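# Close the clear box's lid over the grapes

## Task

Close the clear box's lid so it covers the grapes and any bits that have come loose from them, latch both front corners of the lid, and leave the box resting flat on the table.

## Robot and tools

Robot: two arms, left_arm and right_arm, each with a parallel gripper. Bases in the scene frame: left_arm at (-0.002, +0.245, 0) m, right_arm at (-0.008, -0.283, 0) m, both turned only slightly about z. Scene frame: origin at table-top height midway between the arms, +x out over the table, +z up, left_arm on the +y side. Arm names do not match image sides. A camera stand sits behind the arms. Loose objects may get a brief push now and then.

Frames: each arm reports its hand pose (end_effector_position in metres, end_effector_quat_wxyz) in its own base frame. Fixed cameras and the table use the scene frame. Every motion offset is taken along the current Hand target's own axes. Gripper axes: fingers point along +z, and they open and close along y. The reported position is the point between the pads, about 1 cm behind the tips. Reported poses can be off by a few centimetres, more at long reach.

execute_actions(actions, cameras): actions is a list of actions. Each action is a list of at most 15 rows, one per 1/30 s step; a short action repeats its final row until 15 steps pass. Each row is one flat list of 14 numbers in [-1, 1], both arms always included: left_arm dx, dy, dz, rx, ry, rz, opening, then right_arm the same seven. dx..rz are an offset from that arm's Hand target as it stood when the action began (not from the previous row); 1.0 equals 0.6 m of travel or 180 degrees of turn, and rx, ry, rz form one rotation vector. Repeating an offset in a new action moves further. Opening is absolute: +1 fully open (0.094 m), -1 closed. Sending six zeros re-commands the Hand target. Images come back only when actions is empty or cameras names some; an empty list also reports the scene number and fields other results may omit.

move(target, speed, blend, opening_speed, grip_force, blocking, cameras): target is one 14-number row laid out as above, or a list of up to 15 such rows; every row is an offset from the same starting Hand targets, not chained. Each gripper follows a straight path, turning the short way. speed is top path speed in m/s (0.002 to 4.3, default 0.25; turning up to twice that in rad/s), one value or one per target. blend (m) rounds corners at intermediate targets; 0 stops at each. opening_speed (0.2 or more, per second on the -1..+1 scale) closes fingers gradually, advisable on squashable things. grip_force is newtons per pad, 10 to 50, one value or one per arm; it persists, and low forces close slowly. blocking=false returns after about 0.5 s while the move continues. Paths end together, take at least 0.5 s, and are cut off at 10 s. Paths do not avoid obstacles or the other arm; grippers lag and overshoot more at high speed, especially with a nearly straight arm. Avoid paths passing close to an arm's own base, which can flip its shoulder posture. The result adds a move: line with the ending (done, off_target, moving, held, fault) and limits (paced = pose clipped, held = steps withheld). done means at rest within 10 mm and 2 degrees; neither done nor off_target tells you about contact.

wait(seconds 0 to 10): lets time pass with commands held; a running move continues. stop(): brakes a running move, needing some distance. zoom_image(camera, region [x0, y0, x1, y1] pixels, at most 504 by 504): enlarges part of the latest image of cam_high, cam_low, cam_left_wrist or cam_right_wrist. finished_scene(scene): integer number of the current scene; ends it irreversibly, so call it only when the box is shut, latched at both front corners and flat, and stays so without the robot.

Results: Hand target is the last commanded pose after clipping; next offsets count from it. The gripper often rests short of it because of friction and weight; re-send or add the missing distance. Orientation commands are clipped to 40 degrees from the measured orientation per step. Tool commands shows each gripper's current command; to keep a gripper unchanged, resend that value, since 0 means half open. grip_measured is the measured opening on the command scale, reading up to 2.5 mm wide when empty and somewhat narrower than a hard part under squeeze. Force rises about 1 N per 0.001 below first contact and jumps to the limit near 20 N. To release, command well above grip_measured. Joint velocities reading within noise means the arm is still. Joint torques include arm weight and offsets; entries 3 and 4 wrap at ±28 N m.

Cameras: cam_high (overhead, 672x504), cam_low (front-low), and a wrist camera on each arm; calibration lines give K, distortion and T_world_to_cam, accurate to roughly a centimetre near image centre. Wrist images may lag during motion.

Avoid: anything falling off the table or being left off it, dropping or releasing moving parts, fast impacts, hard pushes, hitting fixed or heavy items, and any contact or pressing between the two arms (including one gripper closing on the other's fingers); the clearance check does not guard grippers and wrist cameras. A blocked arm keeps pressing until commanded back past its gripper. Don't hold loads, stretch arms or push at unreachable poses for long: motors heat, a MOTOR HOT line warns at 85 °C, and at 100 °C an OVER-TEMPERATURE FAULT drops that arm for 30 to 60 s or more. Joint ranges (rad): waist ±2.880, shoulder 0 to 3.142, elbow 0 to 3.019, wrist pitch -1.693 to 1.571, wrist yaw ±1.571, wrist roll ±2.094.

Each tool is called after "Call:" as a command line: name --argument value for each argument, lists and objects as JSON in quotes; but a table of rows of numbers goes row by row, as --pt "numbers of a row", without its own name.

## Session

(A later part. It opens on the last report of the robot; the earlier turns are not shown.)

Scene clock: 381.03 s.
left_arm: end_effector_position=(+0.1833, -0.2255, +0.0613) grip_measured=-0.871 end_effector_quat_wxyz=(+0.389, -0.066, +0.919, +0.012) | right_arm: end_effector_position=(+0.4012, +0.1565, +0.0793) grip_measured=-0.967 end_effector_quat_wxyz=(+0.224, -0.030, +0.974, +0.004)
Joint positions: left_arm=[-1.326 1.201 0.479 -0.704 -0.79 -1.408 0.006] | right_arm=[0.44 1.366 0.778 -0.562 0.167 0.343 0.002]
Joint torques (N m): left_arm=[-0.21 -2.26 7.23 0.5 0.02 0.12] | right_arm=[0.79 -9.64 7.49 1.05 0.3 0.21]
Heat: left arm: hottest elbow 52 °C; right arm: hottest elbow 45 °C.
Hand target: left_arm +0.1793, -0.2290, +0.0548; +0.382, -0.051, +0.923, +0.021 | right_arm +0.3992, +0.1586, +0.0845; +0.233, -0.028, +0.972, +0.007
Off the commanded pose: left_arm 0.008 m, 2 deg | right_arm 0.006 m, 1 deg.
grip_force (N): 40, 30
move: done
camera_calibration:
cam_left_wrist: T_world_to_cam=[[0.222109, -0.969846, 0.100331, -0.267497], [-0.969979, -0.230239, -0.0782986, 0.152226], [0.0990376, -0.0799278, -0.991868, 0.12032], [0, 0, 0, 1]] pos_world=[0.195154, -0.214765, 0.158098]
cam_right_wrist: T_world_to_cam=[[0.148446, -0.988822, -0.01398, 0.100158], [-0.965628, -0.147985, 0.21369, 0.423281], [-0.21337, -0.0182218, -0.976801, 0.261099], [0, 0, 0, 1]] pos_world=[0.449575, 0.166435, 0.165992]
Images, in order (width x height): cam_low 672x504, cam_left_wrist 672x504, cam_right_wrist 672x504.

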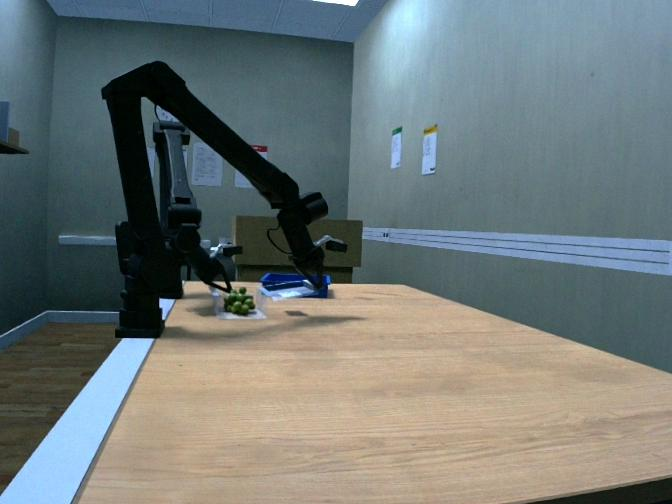

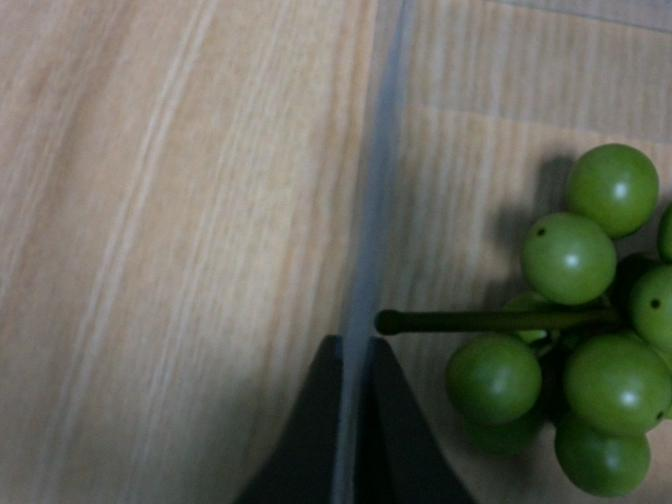

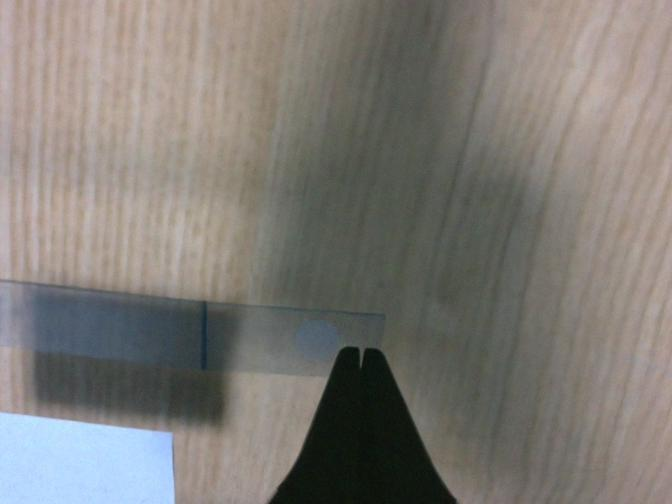

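Call:
move --pt "0 0 0 0 0 0 -1.0 -0.0028 0 -0.0385 0 -0.0833 0 -1.0" --pt "0 0 0 0 0 0 -1.0 0.0055 0 -0.0877 0 -0.1667 0 -1.0" --pt "0 0 0 0 0 0 -1.0 0.0265 0 -0.1335 0 -0.25 0 -1.0" --pt "0 0 0 0 0 0 -1.0 0.0585 0 -0.172 0 -0.3333 0 -1.0" --speed 0.1 --blend '[0.015,0.015,0.015,0]' --cameras '["cam_right_wrist","cam_low","cam_left_wrist"]'

Call:
zoom_image --camera "cam_low" --region '[200, 220, 360, 340]'

Scene clock: 406.33 s.
left_arm: end_effector_position=(+0.1833, -0.2255, +0.0613) grip_measured=-0.871 end_effector_quat_wxyz=(+0.389, -0.066, +0.919, +0.012) | right_arm: end_effector_position=(+0.3255, +0.1512, +0.1676) grip_measured=-0.967 end_effector_quat_wxyz=(+0.691, -0.010, +0.722, +0.022)
Joint positions: left_arm=[-1.326 1.201 0.479 -0.704 -0.79 -1.408 0.006] | right_arm=[0.759 1.169 0.145 0.967 0.712 0.056 0.002]
Joint torques (N m): left_arm=[-0.26 -2.2 7.21 0.5 0.02 0.12] | right_arm=[1.26 -1.79 5.31 1.63 -0.04 0.02]
Heat: left arm: hottest elbow 52 °C; right arm: hottest elbow 45 °C.
Hand target: left_arm +0.1794, -0.2289, +0.0548; +0.382, -0.051, +0.923, +0.021 | right_arm +0.3213, +0.1542, +0.1608; +0.688, -0.021, +0.725, +0.020
Off the commanded pose: left_arm 0.008 m, 2 deg | right_arm 0.009 m, 1 deg.
grip_force (N): 40, 30
move: done
camera_calibration:
cam_left_wrist: T_world_to_cam=[[0.222109, -0.969846, 0.100331, -0.267497], [-0.969979, -0.230239, -0.0782986, 0.152226], [0.0990376, -0.0799278, -0.991868, 0.12032], [0, 0, 0, 1]] pos_world=[0.195154, -0.214765, 0.158098]
cam_right_wrist: T_world_to_cam=[[0.103676, -0.99332, 0.0506661, 0.11186], [-0.6453, -0.105941, -0.756548, 0.382503], [0.756862, 0.0457409, -0.651973, -0.0488772], [0, 0, 0, 1]] pos_world=[0.272225, 0.153871, 0.251847]
Images, in order (width x height): cam_low 672x504, cam_left_wrist 672x504, cam_right_wrist 672x504.

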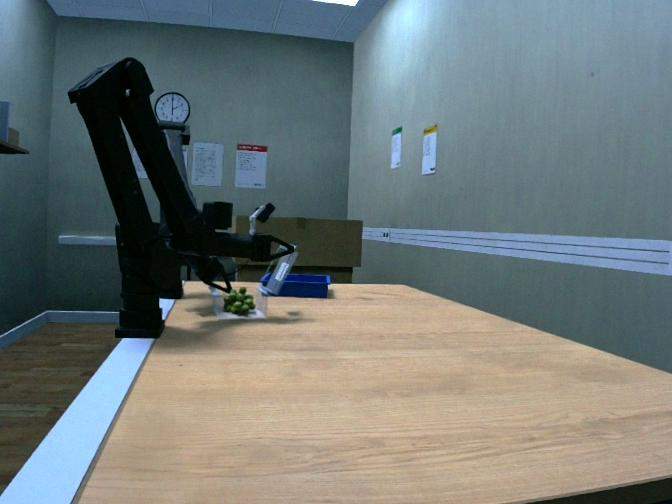

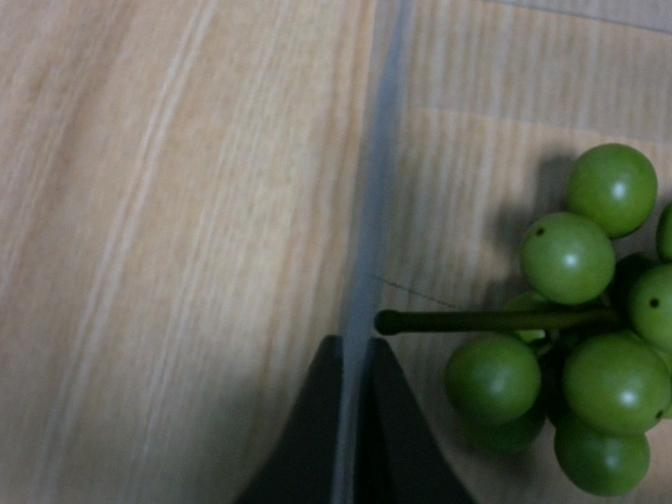

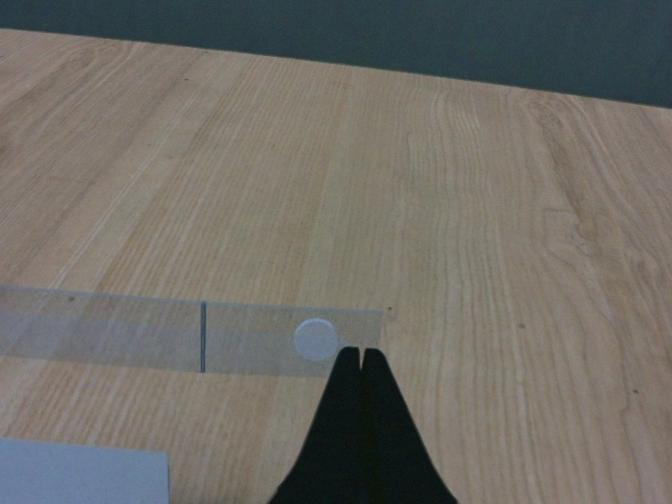

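Scaled by 3.150.

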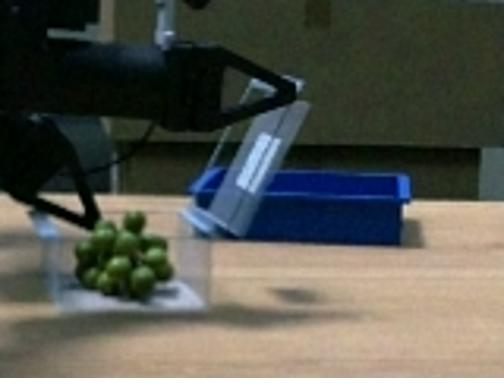

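Call:
move --pt "0 0 0 0 0 0 -1.0 -0.0025 0 -0.073 0 -0.1222 0 -1.0" --pt "0 0 0 0 0 0 -1.0 0.0125 0 -0.1210 0 -0.2 0 -1.0" --speed 0.08 --blend '[0.015,0]' --cameras '["cam_right_wrist","cam_low","cam_left_wrist"]'

Call:
zoom_image --camera "cam_low" --region '[200, 220, 360, 340]'

Scene clock: 424.87 s.
left_arm: end_effector_position=(+0.1832, -0.2256, +0.0613) grip_measured=-0.871 end_effector_quat_wxyz=(+0.389, -0.066, +0.919, +0.012) | right_arm: end_effector_position=(+0.2724, +0.1444, +0.1775) grip_measured=-0.967 end_effector_quat_wxyz=(+0.751, +0.000, +0.659, +0.039)
Joint positions: left_arm=[-1.326 1.201 0.479 -0.704 -0.79 -1.408 0.006] | right_arm=[0.937 1.402 0.017 1.59 0.874 -0.106 0.002]
Joint torques (N m): left_arm=[-0.21 -2.2 7.23 0.51 0.02 0.12] | right_arm=[-0.03 -2.78 3.18 0.92 -0.36 0.11]
Heat: left arm: hottest elbow 52 °C; right arm: hottest elbow 44 °C.
Hand target: left_arm +0.1793, -0.2290, +0.0548; +0.382, -0.051, +0.923, +0.021 | right_arm +0.2732, +0.1450, +0.1748; +0.749, -0.004, +0.662, +0.036 (not the last commanded pose)
Off the commanded pose: left_arm 0.008 m, 2 deg | right_arm 0.032 m, 26 deg.
joint read past its limit (right arm) — joint 4 (wrist pitch), upper limit.
grip_force (N): 40, 30
move: held (right_arm; a check stopped the path); path passed 1 of 2 targets; limits=held
pose unreachable (right arm): on one or more control steps of this call, first in action 0 (counted from 0), this arm could not follow its commanded pose, so it was not sent that pose on those steps. It may still have moved: this result reports where it is.
cause: moving toward the commanded pose would bring two parts of the arm too close to each other (its shoulder (the part past joint 1) and its forearm (the part past joint 3), with joints 2 (shoulder) and 3 (elbow) between them, 7 mm apart when it was first held).
camera_calibration:
cam_left_wrist: T_world_to_cam=[[0.2217, -0.969934, 0.100382, -0.267421], [-0.970075, -0.229835, -0.0783009, 0.152235], [0.0990181, -0.0800186, -0.991863, 0.120313], [0, 0, 0, 1]] pos_world=[0.195053, -0.214765, 0.158099]
cam_right_wrist: T_world_to_cam=[[0.105272, -0.994089, 0.0265519, 0.114022], [-0.505118, -0.0764521, -0.859658, 0.330956], [0.856606, 0.0770858, -0.51018, -0.0587803], [0, 0, 0, 1]] pos_world=[0.20552, 0.143181, 0.251492]
Images, in order (width x height): cam_low 672x504, cam_left_wrist 672x504, cam_right_wrist 672x504.

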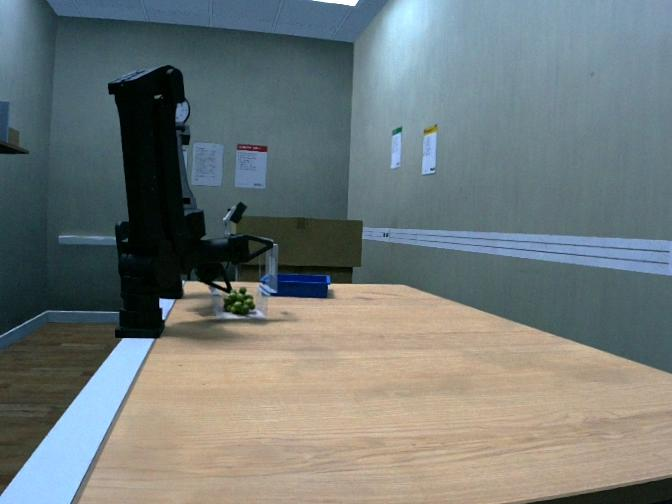

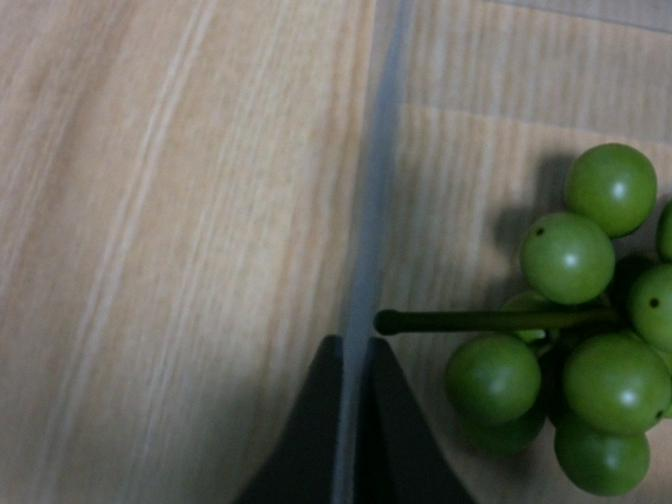

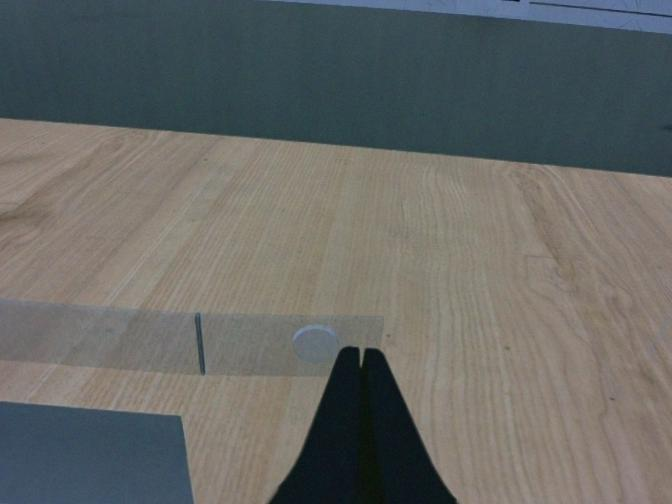

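Scaled by 3.150.

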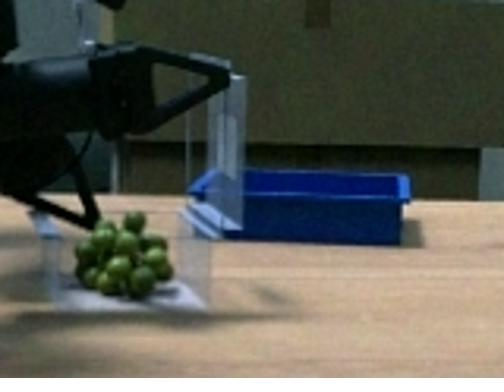

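Call:
move --target '[-0.0825,-0.0042,0.0825,0,0,0,-1.0,0.0145,0,0.1158,0,0,0,-1.0]' --speed 0.05 --cameras '["cam_right_wrist","cam_low","cam_left_wrist","cam_high"]'

Call:
zoom_image --camera "cam_low" --region '[200, 220, 360, 340]'

Scene clock: 461.77 s.
left_arm: end_effector_position=(+0.2425, -0.2258, +0.0628) grip_measured=-0.877 end_effector_quat_wxyz=(+0.389, -0.056, +0.920, +0.006) | right_arm: end_effector_position=(+0.3353, +0.1450, +0.1785) grip_measured=-0.969 end_effector_quat_wxyz=(+0.753, -0.004, +0.658, +0.036)
Joint positions: left_arm=[-1.104 1.213 0.479 -0.464 -0.724 -1.082 0.006] | right_arm=[0.696 1.467 0.131 1.505 0.636 -0.059 0.001]
Joint torques (N m): left_arm=[2.32 -2.08 7.64 1.43 -0.05 0.25] | right_arm=[-0.32 -3.31 5.56 0.66 -0.47 0.23]
Heat: left arm: hottest elbow 51 °C; right arm: hottest elbow 42 °C.
Hand target: left_arm +0.2492, -0.2238, +0.0547; +0.382, -0.051, +0.923, +0.021 | right_arm +0.3431, +0.1491, +0.1748; +0.749, -0.004, +0.662, +0.036
Off the commanded pose: left_arm 0.011 m, 2 deg | right_arm 0.010 m, 1 deg.
grip_force (N): 40, 30
move: off_target (left_arm)
camera_calibration:
cam_left_wrist: T_world_to_cam=[[0.200002, -0.97429, 0.103721, -0.276895], [-0.975061, -0.208311, -0.0765652, 0.215717], [0.096203, -0.0858212, -0.991655, 0.115228], [0, 0, 0, 1]] pos_world=[0.254632, -0.21495, 0.159503]
cam_right_wrist: T_world_to_cam=[[0.105094, -0.993771, 0.0370791, 0.106068], [-0.500731, -0.0850943, -0.86141, 0.363669], [0.859199, 0.0719623, -0.506555, -0.112972], [0, 0, 0, 1]] pos_world=[0.268019, 0.144483, 0.252109]

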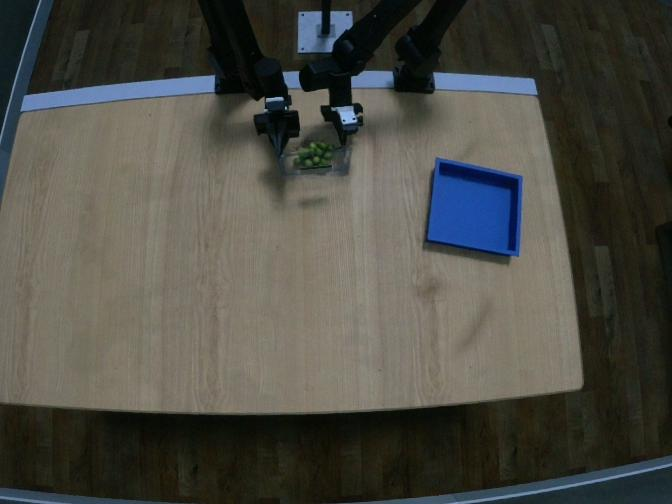

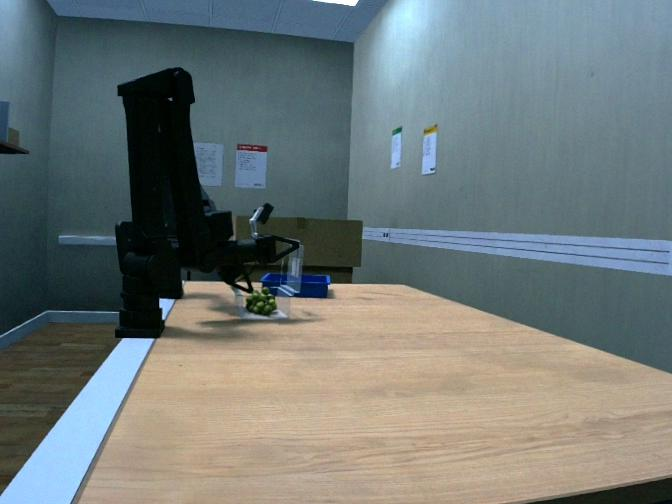

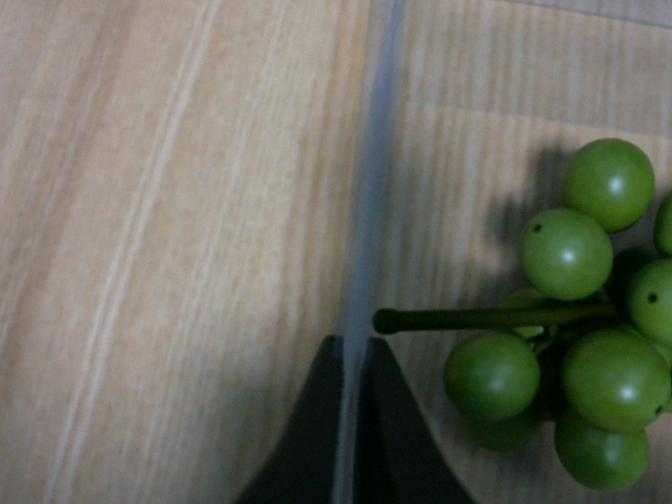

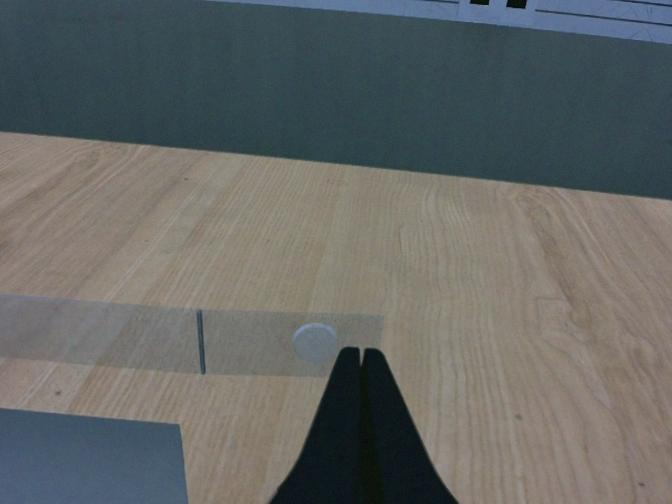

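Scaled by 3.150.

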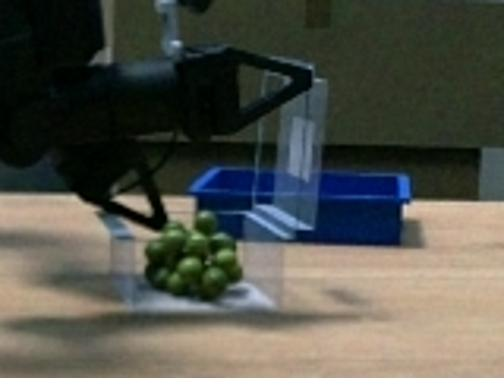

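Call:
move --target '[0,0,0,0,0,0,-1.0,-0.0025,0,-0.0468,0,-0.03,0,-1.0]' --speed 0.05 --cameras '["cam_right_wrist","cam_low"]'

Call:
zoom_image --camera "cam_low" --region '[200, 220, 360, 340]'

Scene clock: 498.23 s.
left_arm: end_effector_position=(+0.2430, -0.2258, +0.0629) grip_measured=-0.877 end_effector_quat_wxyz=(+0.389, -0.055, +0.919, +0.006) | right_arm: end_effector_position=(+0.3212, +0.1430, +0.1780) grip_measured=-0.970 end_effector_quat_wxyz=(+0.758, +0.010, +0.652, +0.036)
Joint positions: left_arm=[-1.102 1.213 0.479 -0.461 -0.724 -1.079 0.006] | right_arm=[0.747 1.497 0.107 1.59 0.704 -0.067 0.001]
Joint torques (N m): left_arm=[2.43 -2.14 7.64 1.37 -0.05 0.28] | right_arm=[1.14 -4.54 2.14 1.02 -0.29 0.05]
Heat: left arm: hottest elbow 52 °C; right arm: hottest elbow 42 °C.
Hand target: left_arm +0.2492, -0.2238, +0.0548; +0.382, -0.051, +0.923, +0.021 | right_arm +0.3151, +0.1475, +0.1728; +0.779, -0.002, +0.626, +0.036
Off the commanded pose: left_arm 0.010 m, 2 deg | right_arm 0.009 m, 4 deg.
joint read past its limit (right arm) — joint 4 (wrist pitch), upper limit.
joint sent to its limit (right arm) — joint 4 (wrist pitch), upper limit. The joint targets are off in orientation, not in position.
grip_force (N): 40, 30
move: off_target (right_arm)
camera_calibration:
cam_right_wrist: T_world_to_cam=[[0.0863164, -0.996114, 0.0175274, 0.115582], [-0.48935, -0.0577151, -0.870176, 0.350002], [0.867806, 0.0665335, -0.492429, -0.105442], [0, 0, 0, 1]] pos_world=[0.2528, 0.142349, 0.250615]
Images, in order (width x height): cam_low 672x504, cam_right_wrist 672x504.

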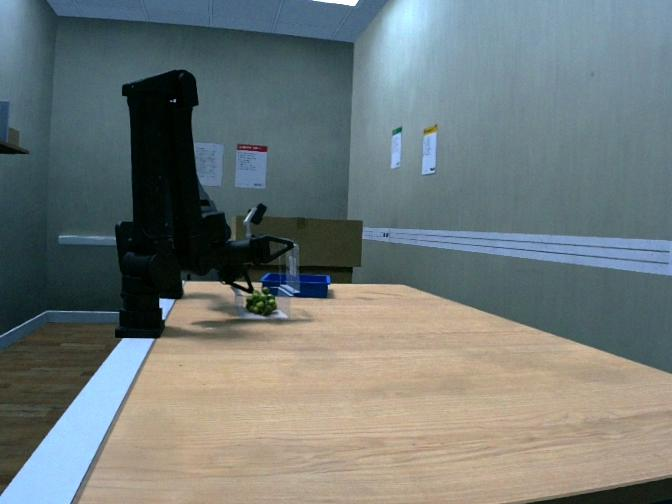

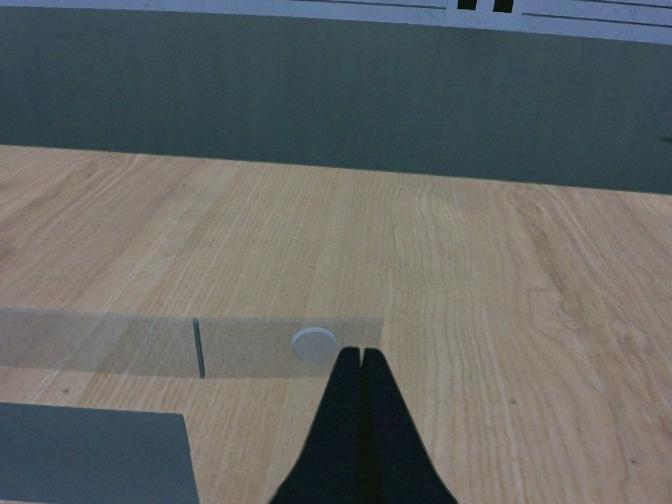

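Scaled by 3.150.

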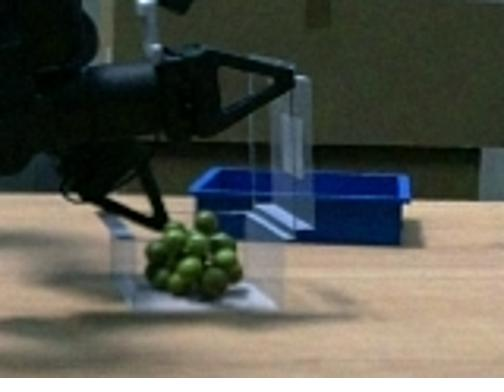

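Call:
move --pt "0 0 0 0 0 0 -0.4 0 0 0 0 0 0 -1.0" --pt "0 0 -0.1333 0 0 0 -0.4 0 0 0 0 0 0 -1.0" --speed 0.06 --opening_speed 0.8 --cameras '["cam_left_wrist","cam_low"]'

Call:
zoom_image --camera "cam_low" --region '[200, 220, 360, 340]'

Scene clock: 522.87 s.
left_arm: end_effector_position=(+0.1902, -0.2073, +0.0887) grip_measured=-0.401 end_effector_quat_wxyz=(+0.373, -0.041, +0.926, +0.053) | right_arm: end_effector_position=(+0.3178, +0.1456, +0.1762) grip_measured=-0.970 end_effector_quat_wxyz=(+0.756, +0.003, +0.654, +0.040)
Joint positions: left_arm=[-1.269 1.112 0.52 -0.866 -0.765 -1.313 0.028] | right_arm=[0.758 1.497 0.099 1.59 0.701 -0.068 0.001]
Joint torques (N m): left_arm=[-0.5 -4.84 11.43 0.27 -0.51 -0.07] | right_arm=[1.14 -4.66 2.73 1.06 -0.11 0.03]
Heat: left arm: hottest elbow 52 °C; right arm: hottest elbow 41 °C.
Hand target: left_arm +0.1931, -0.2300, +0.1114; +0.382, -0.051, +0.923, +0.021 | right_arm +0.3151, +0.1475, +0.1728; +0.779, -0.002, +0.626, +0.036
Off the commanded pose: left_arm 0.032 m, 4 deg | right_arm 0.005 m, 4 deg.
joint read past its limit (right arm) — joint 4 (wrist pitch), upper limit.
joint sent to its limit (right arm) — joint 4 (wrist pitch), upper limit. The joint targets are off in orientation, not in position.
grip_force (N): 40, 30
move: off_target (left_arm, right_arm)
camera_calibration:
cam_left_wrist: T_world_to_cam=[[0.210757, -0.977536, 0.00213039, -0.244797], [-0.975878, -0.210526, -0.057806, 0.168709], [0.056956, 0.010104, -0.998326, 0.175458], [0, 0, 0, 1]] pos_world=[0.206239, -0.205553, 0.185438]
Images, in order (width x height): cam_low 672x504, cam_left_wrist 672x504.

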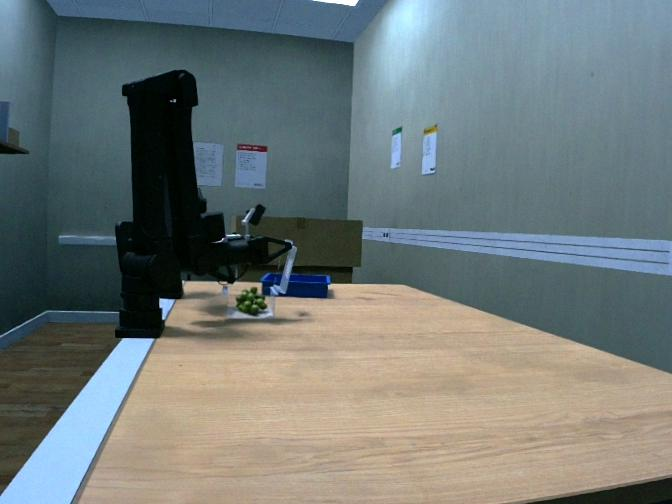

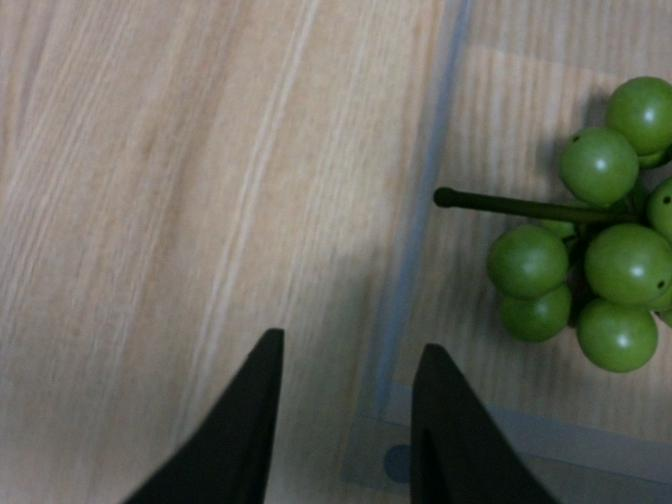

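Scaled by 3.150.

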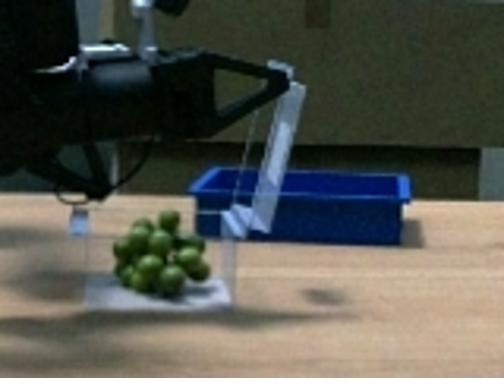

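Call:
move --target '[0.0,0.0,0.0583,0,0,0,-0.1,0,0,0,0,0,0,-1.0]' --speed 0.06 --cameras '["cam_left_wrist"]'

Scene clock: 558.13 s.
left_arm: end_effector_position=(+0.2121, -0.2248, +0.0861) grip_measured=-0.102 end_effector_quat_wxyz=(+0.381, -0.048, +0.923, +0.021) | right_arm: end_effector_position=(+0.3178, +0.1456, +0.1762) grip_measured=-0.970 end_effector_quat_wxyz=(+0.756, +0.003, +0.654, +0.040)
Joint positions: left_arm=[-1.207 1.14 0.52 -0.703 -0.752 -1.214 0.042] | right_arm=[0.758 1.497 0.099 1.59 0.701 -0.068 0.001]
Joint torques (N m): left_arm=[1.79 -3.31 8.14 1.39 -0.32 0.22] | right_arm=[0.91 -4.6 2.69 1.05 -0.12 0.03]
Heat: left arm: hottest elbow 55 °C; right arm: hottest elbow 40 °C.
Hand target: left_arm +0.2176, -0.2273, +0.0866; +0.382, -0.051, +0.923, +0.021 | right_arm +0.3151, +0.1475, +0.1728; +0.779, -0.002, +0.626, +0.036
Off the commanded pose: left_arm 0.006 m, 0 deg | right_arm 0.005 m, 4 deg.
joint read past its limit (right arm) — joint 4 (wrist pitch), upper limit.
joint sent to its limit (right arm) — joint 4 (wrist pitch), upper limit. The joint targets are off in orientation, not in position.
grip_force (N): 40, 30
move: off_target (right_arm)
camera_calibration:
cam_left_wrist: T_world_to_cam=[[0.198949, -0.977602, 0.068651, -0.269704], [-0.97691, -0.2034, -0.0653826, 0.188613], [0.0778818, -0.054058, -0.995496, 0.152624], [0, 0, 0, 1]] pos_world=[0.226029, -0.217048, 0.182784]
Images, in order (width x height): cam_left_wrist 672x504.

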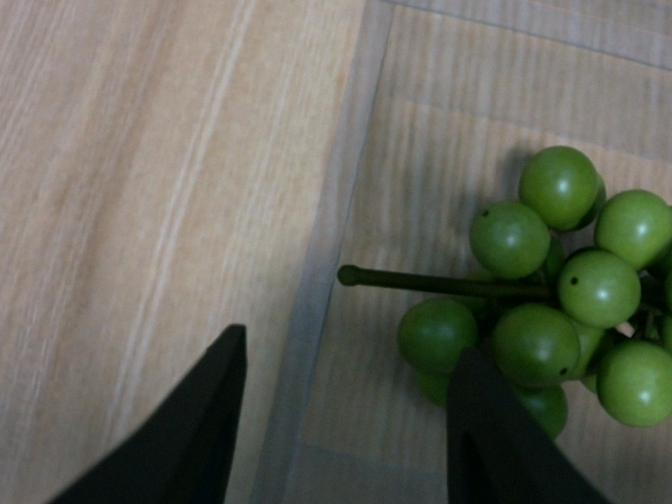

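Call:
move --target '[0,0.03,0,0.0236,0,0.0236,-0.1,0,0,0,0,0,0,-1.0]' --speed 0.06 --cameras '["cam_left_wrist"]'

Scene clock: 571.37 s.
left_arm: end_effector_position=(+0.2115, -0.2096, +0.0822) grip_measured=-0.102 end_effector_quat_wxyz=(+0.378, +0.003, +0.926, +0.009) | right_arm: end_effector_position=(+0.3178, +0.1456, +0.1762) grip_measured=-0.970 end_effector_quat_wxyz=(+0.756, +0.003, +0.654, +0.040)
Joint positions: left_arm=[-1.169 1.043 0.442 -0.62 -0.707 -1.032 0.042] | right_arm=[0.758 1.497 0.099 1.59 0.701 -0.068 0.001]
Joint torques (N m): left_arm=[1.85 -4.31 7.6 1.61 -0.29 0.12] | right_arm=[0.97 -4.48 2.7 1.05 -0.12 0.04]
Heat: left arm: hottest elbow 54 °C; right arm: hottest elbow 40 °C.
Hand target: left_arm +0.2157, -0.2094, +0.0867; +0.382, -0.003, +0.924, +0.001 | right_arm +0.3151, +0.1475, +0.1728; +0.779, -0.002, +0.626, +0.036
Off the commanded pose: left_arm 0.006 m, 1 deg | right_arm 0.005 m, 4 deg.
joint read past its limit (right arm) — joint 4 (wrist pitch), upper limit.
joint sent to its limit (right arm) — joint 4 (wrist pitch), upper limit. The joint targets are off in orientation, not in position.
grip_force (N): 40, 30
move: off_target (right_arm)
camera_calibration:
cam_left_wrist: T_world_to_cam=[[0.0967916, -0.994002, 0.0508964, -0.234818], [-0.993261, -0.0997415, -0.0590206, 0.215524], [0.0637431, -0.0448407, -0.996958, 0.154775], [0, 0, 0, 1]] pos_world=[0.226934, -0.204973, 0.178976]
Images, in order (width x height): cam_left_wrist 672x504.

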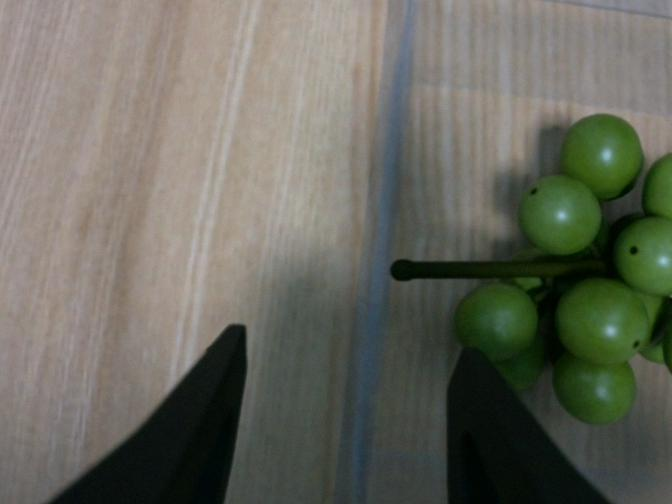

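Call:
move --pt "0.0358 -0.0025 0.0358 0 0 0 -0.1 0 0 0 0 0 0 -1.0" --pt "0.0358 -0.0025 0.0358 0 0 0 -1.0 0 0 0 0 0 0 -1.0" --speed 0.06 --opening_speed 0.5 --cameras '["cam_left_wrist","cam_low"]'

Call:
zoom_image --camera "cam_low" --region '[200, 220, 360, 340]'

Scene clock: 580.93 s.
left_arm: end_effector_position=(+0.2159, -0.2141, +0.0642) grip_measured=-0.869 end_effector_quat_wxyz=(+0.390, -0.007, +0.921, -0.007) | right_arm: end_effector_position=(+0.3171, +0.1443, +0.1753) grip_measured=-0.970 end_effector_quat_wxyz=(+0.755, +0.003, +0.655, +0.038)
Joint positions: left_arm=[-1.165 1.098 0.402 -0.479 -0.717 -1.031 0.006] | right_arm=[0.758 1.497 0.096 1.59 0.704 -0.068 0.001]
Joint torques (N m): left_arm=[1.32 -2.08 6.74 1.33 0.04 0.11] | right_arm=[0.79 -4.48 3.03 1.03 -0.22 0.03]
Heat: left arm: hottest elbow 54 °C; right arm: hottest elbow 40 °C.
Hand target: left_arm +0.2156, -0.2108, +0.0563; +0.382, -0.003, +0.924, +0.001 | right_arm +0.3151, +0.1476, +0.1728; +0.779, -0.002, +0.626, +0.036
Off the commanded pose: left_arm 0.009 m, 1 deg | right_arm 0.005 m, 4 deg.
joint read past its limit (right arm) — joint 4 (wrist pitch), upper limit.
joint sent to its limit (right arm) — joint 4 (wrist pitch), upper limit. The joint targets are off in orientation, not in position.
grip_force (N): 40, 30
move: off_target (right_arm); target 2's new opening was sent with left_arm's hand 0.011 m and 1 deg from that target
camera_calibration:
cam_left_wrist: T_world_to_cam=[[0.101729, -0.990687, 0.0904989, -0.241721], [-0.990747, -0.109109, -0.0807209, 0.217274], [0.0898434, -0.0814499, -0.99262, 0.122579], [0, 0, 0, 1]] pos_world=[0.22884, -0.205779, 0.161089]
Images, in order (width x height): cam_low 672x504, cam_left_wrist 672x504.

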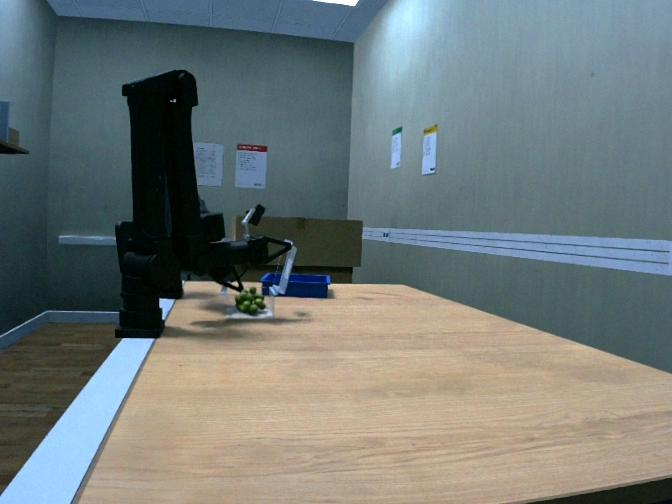

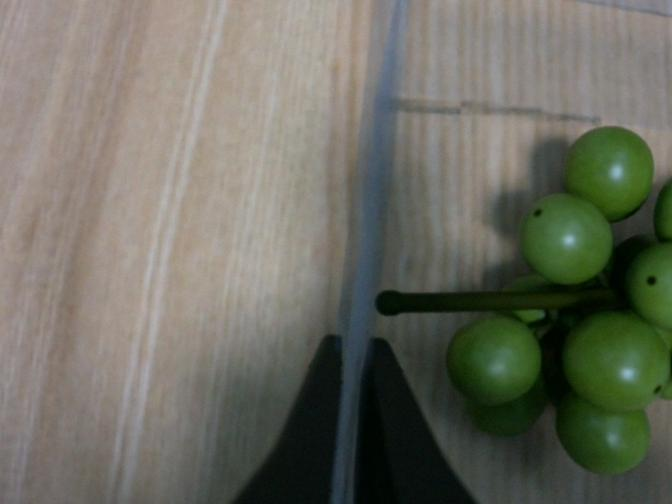

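Scaled by 3.150.

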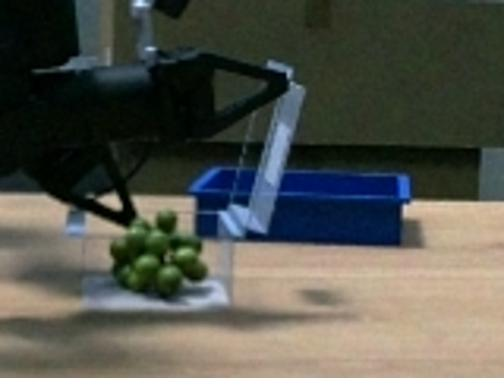

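Call:
move --target '[-0.0826,0,0.0824,-0.0200,0,-0.0200,-1.0,0,0,0,0,0,0,-1.0]' --speed 0.05 --cameras '["cam_left_wrist","cam_low","cam_high","cam_right_wrist"]'

Call:
zoom_image --camera "cam_low" --region '[200, 220, 360, 340]'

Call:
zoom_image --camera "cam_high" --region '[240, 60, 400, 220]'

Scene clock: 602.03 s.
left_arm: end_effector_position=(+0.2786, -0.2153, +0.0649) grip_measured=-0.873 end_effector_quat_wxyz=(+0.390, -0.044, +0.920, +0.000) | right_arm: end_effector_position=(+0.3171, +0.1453, +0.1738) grip_measured=-0.987 end_effector_quat_wxyz=(+0.753, +0.000, +0.657, +0.037)
Joint positions: left_arm=[-0.962 1.211 0.469 -0.325 -0.653 -0.882 0.006] | right_arm=[0.759 1.496 0.096 1.58 0.701 -0.068 0.001]
Joint torques (N m): left_arm=[2.61 -2.08 8.03 1.1 -0.22 0.17] | right_arm=[0.85 -4.48 3.02 1.36 -0.14 0.03]
Heat: left arm: hottest elbow 53 °C; right arm: hottest elbow 40 °C.
Hand target: left_arm +0.2856, -0.2104, +0.0562; +0.382, -0.044, +0.923, +0.018 | right_arm +0.3151, +0.1475, +0.1729; +0.779, -0.002, +0.626, +0.036
Off the commanded pose: left_arm 0.012 m, 2 deg | right_arm 0.003 m, 5 deg.
joint sent to its limit (right arm) — joint 4 (wrist pitch), upper limit. The joint targets are off in orientation, not in position.
grip_force (N): 40, 30
move: off_target (left_arm, right_arm)
camera_calibration:
cam_left_wrist: T_world_to_cam=[[0.17268, -0.979261, 0.105972, -0.267631], [-0.980202, -0.181427, -0.0792936, 0.260755], [0.0968752, -0.0901812, -0.991203, 0.113564], [0, 0, 0, 1]] pos_world=[0.290806, -0.204531, 0.161602]
cam_right_wrist: T_world_to_cam=[[0.101742, -0.994365, 0.0297856, 0.110992], [-0.499753, -0.0769767, -0.862741, 0.349199], [0.860172, 0.0728913, -0.504768, -0.100556], [0, 0, 0, 1]] pos_world=[0.249716, 0.144576, 0.247205]

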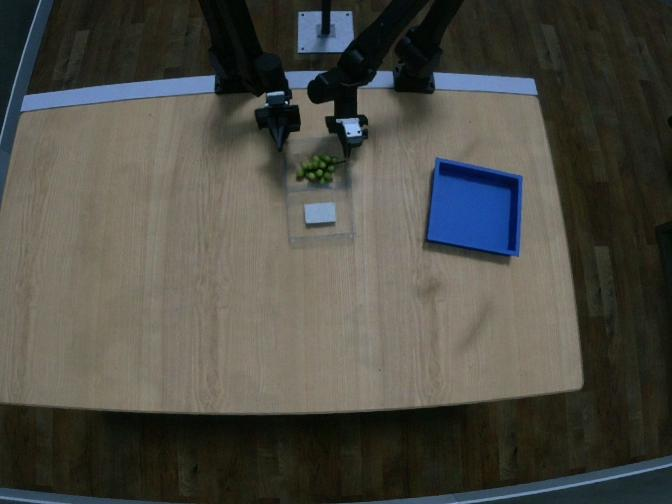

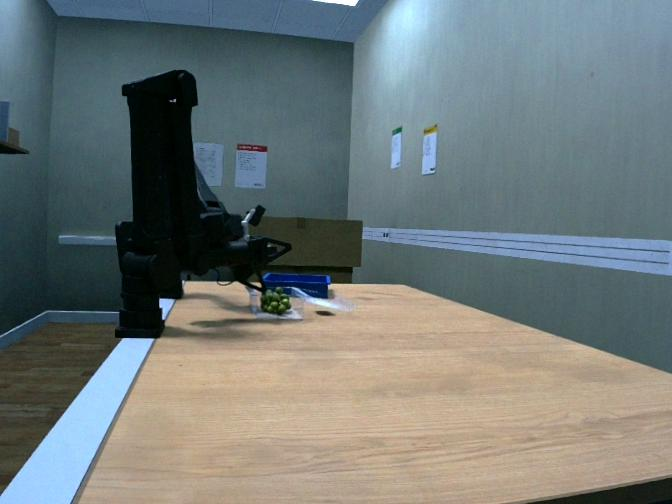

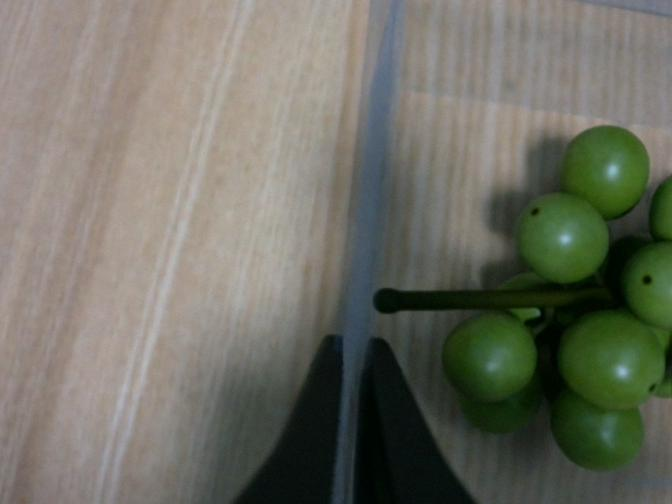

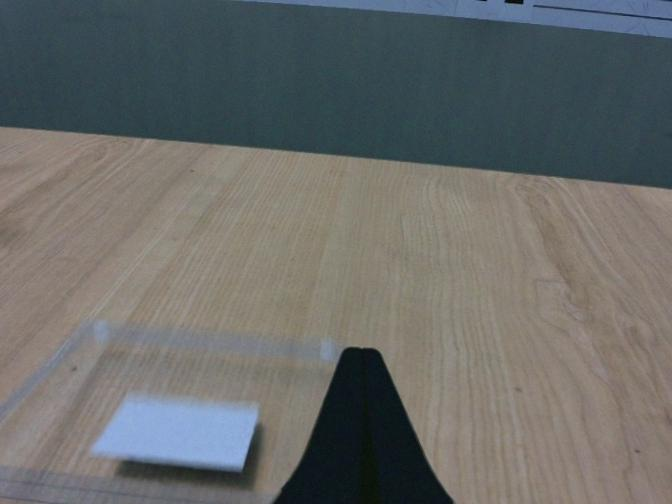

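Scaled by 3.150.

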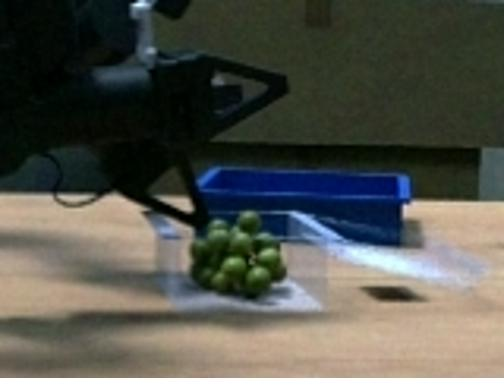

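Scaled by 3.150.

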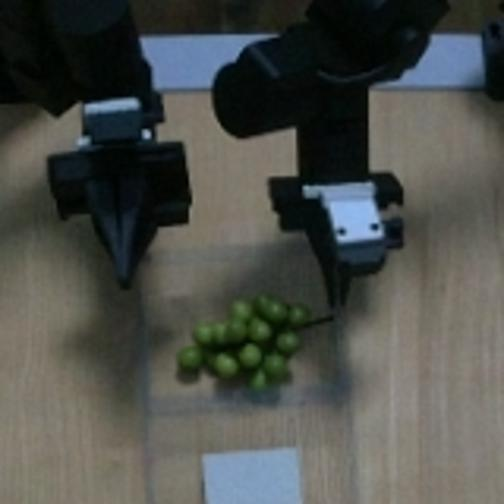

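Call:
move --pt "0 0 0 0 0 0 -1.0 -0.1123 0.0007 0.1101 0.0064 0.2846 -0.0047 -1.0" --pt "0 0 0 0 0 0 -1.0 -0.0349 0.0132 0.3025 0.0128 0.5692 -0.0093 -0.2" --pt "0 0 0 0 0 0 -1.0 0.1489 0.0053 0.2617 0.0128 0.5692 -0.0093 -0.2" --speed 0.2 --blend '[0.03,0,0]' --cameras '["cam_right_wrist","cam_low"]'

Scene clock: 649.33 s.
left_arm: end_effector_position=(+0.2786, -0.2153, +0.0649) grip_measured=-0.873 end_effector_quat_wxyz=(+0.390, -0.044, +0.920, +0.000) | right_arm: end_effector_position=(+0.4819, +0.1671, +0.1204) grip_measured=-0.202 end_effector_quat_wxyz=(-0.005, -0.025, +1.000, -0.003)
Joint positions: left_arm=[-0.962 1.211 0.469 -0.325 -0.653 -0.882 0.006] | right_arm=[0.335 1.737 1.405 -1.249 0.002 0.285 0.037]
Joint torques (N m): left_arm=[2.55 -2.02 8.03 1.11 -0.21 0.17] | right_arm=[-0.73 -12.75 8.55 0.46 -0.2 0.02]
Heat: left arm: hottest elbow 52 °C; right arm: hottest elbow 41 °C.
Hand target: left_arm +0.2856, -0.2104, +0.0562; +0.382, -0.044, +0.923, +0.018 | right_arm +0.4871, +0.1633, +0.1197; +0.000, -0.024, +1.000, +0.000
Off the commanded pose: left_arm 0.012 m, 2 deg | right_arm 0.007 m, 1 deg.
grip_force (N): 40, 30
move: off_target (left_arm); target 2's new opening was sent with right_arm's hand 0.022 m and 2 deg from that target
camera_calibration:
cam_right_wrist: T_world_to_cam=[[0.120869, -0.991309, -0.0519277, 0.117454], [-0.771024, -0.126701, 0.624075, 0.347253], [-0.62523, -0.035394, -0.779637, 0.496167], [0, 0, 0, 1]] pos_world=[0.563763, 0.177992, 0.176218]
Images, in order (width x height): cam_low 672x504, cam_right_wrist 672x504.

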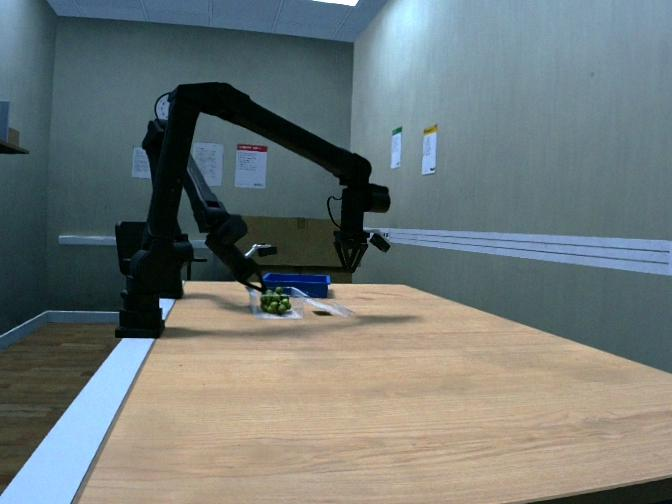

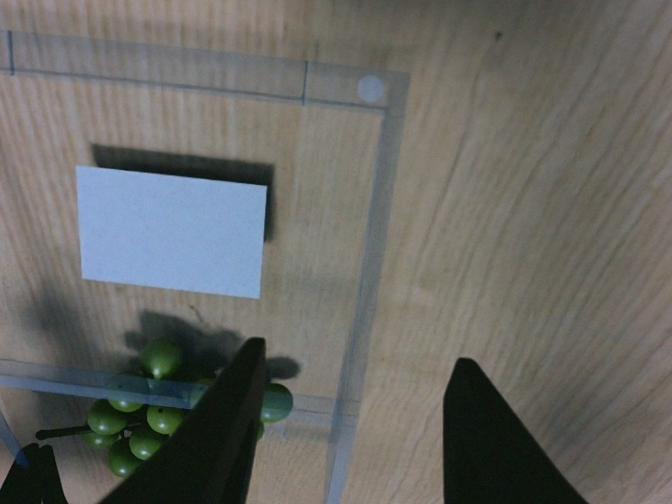

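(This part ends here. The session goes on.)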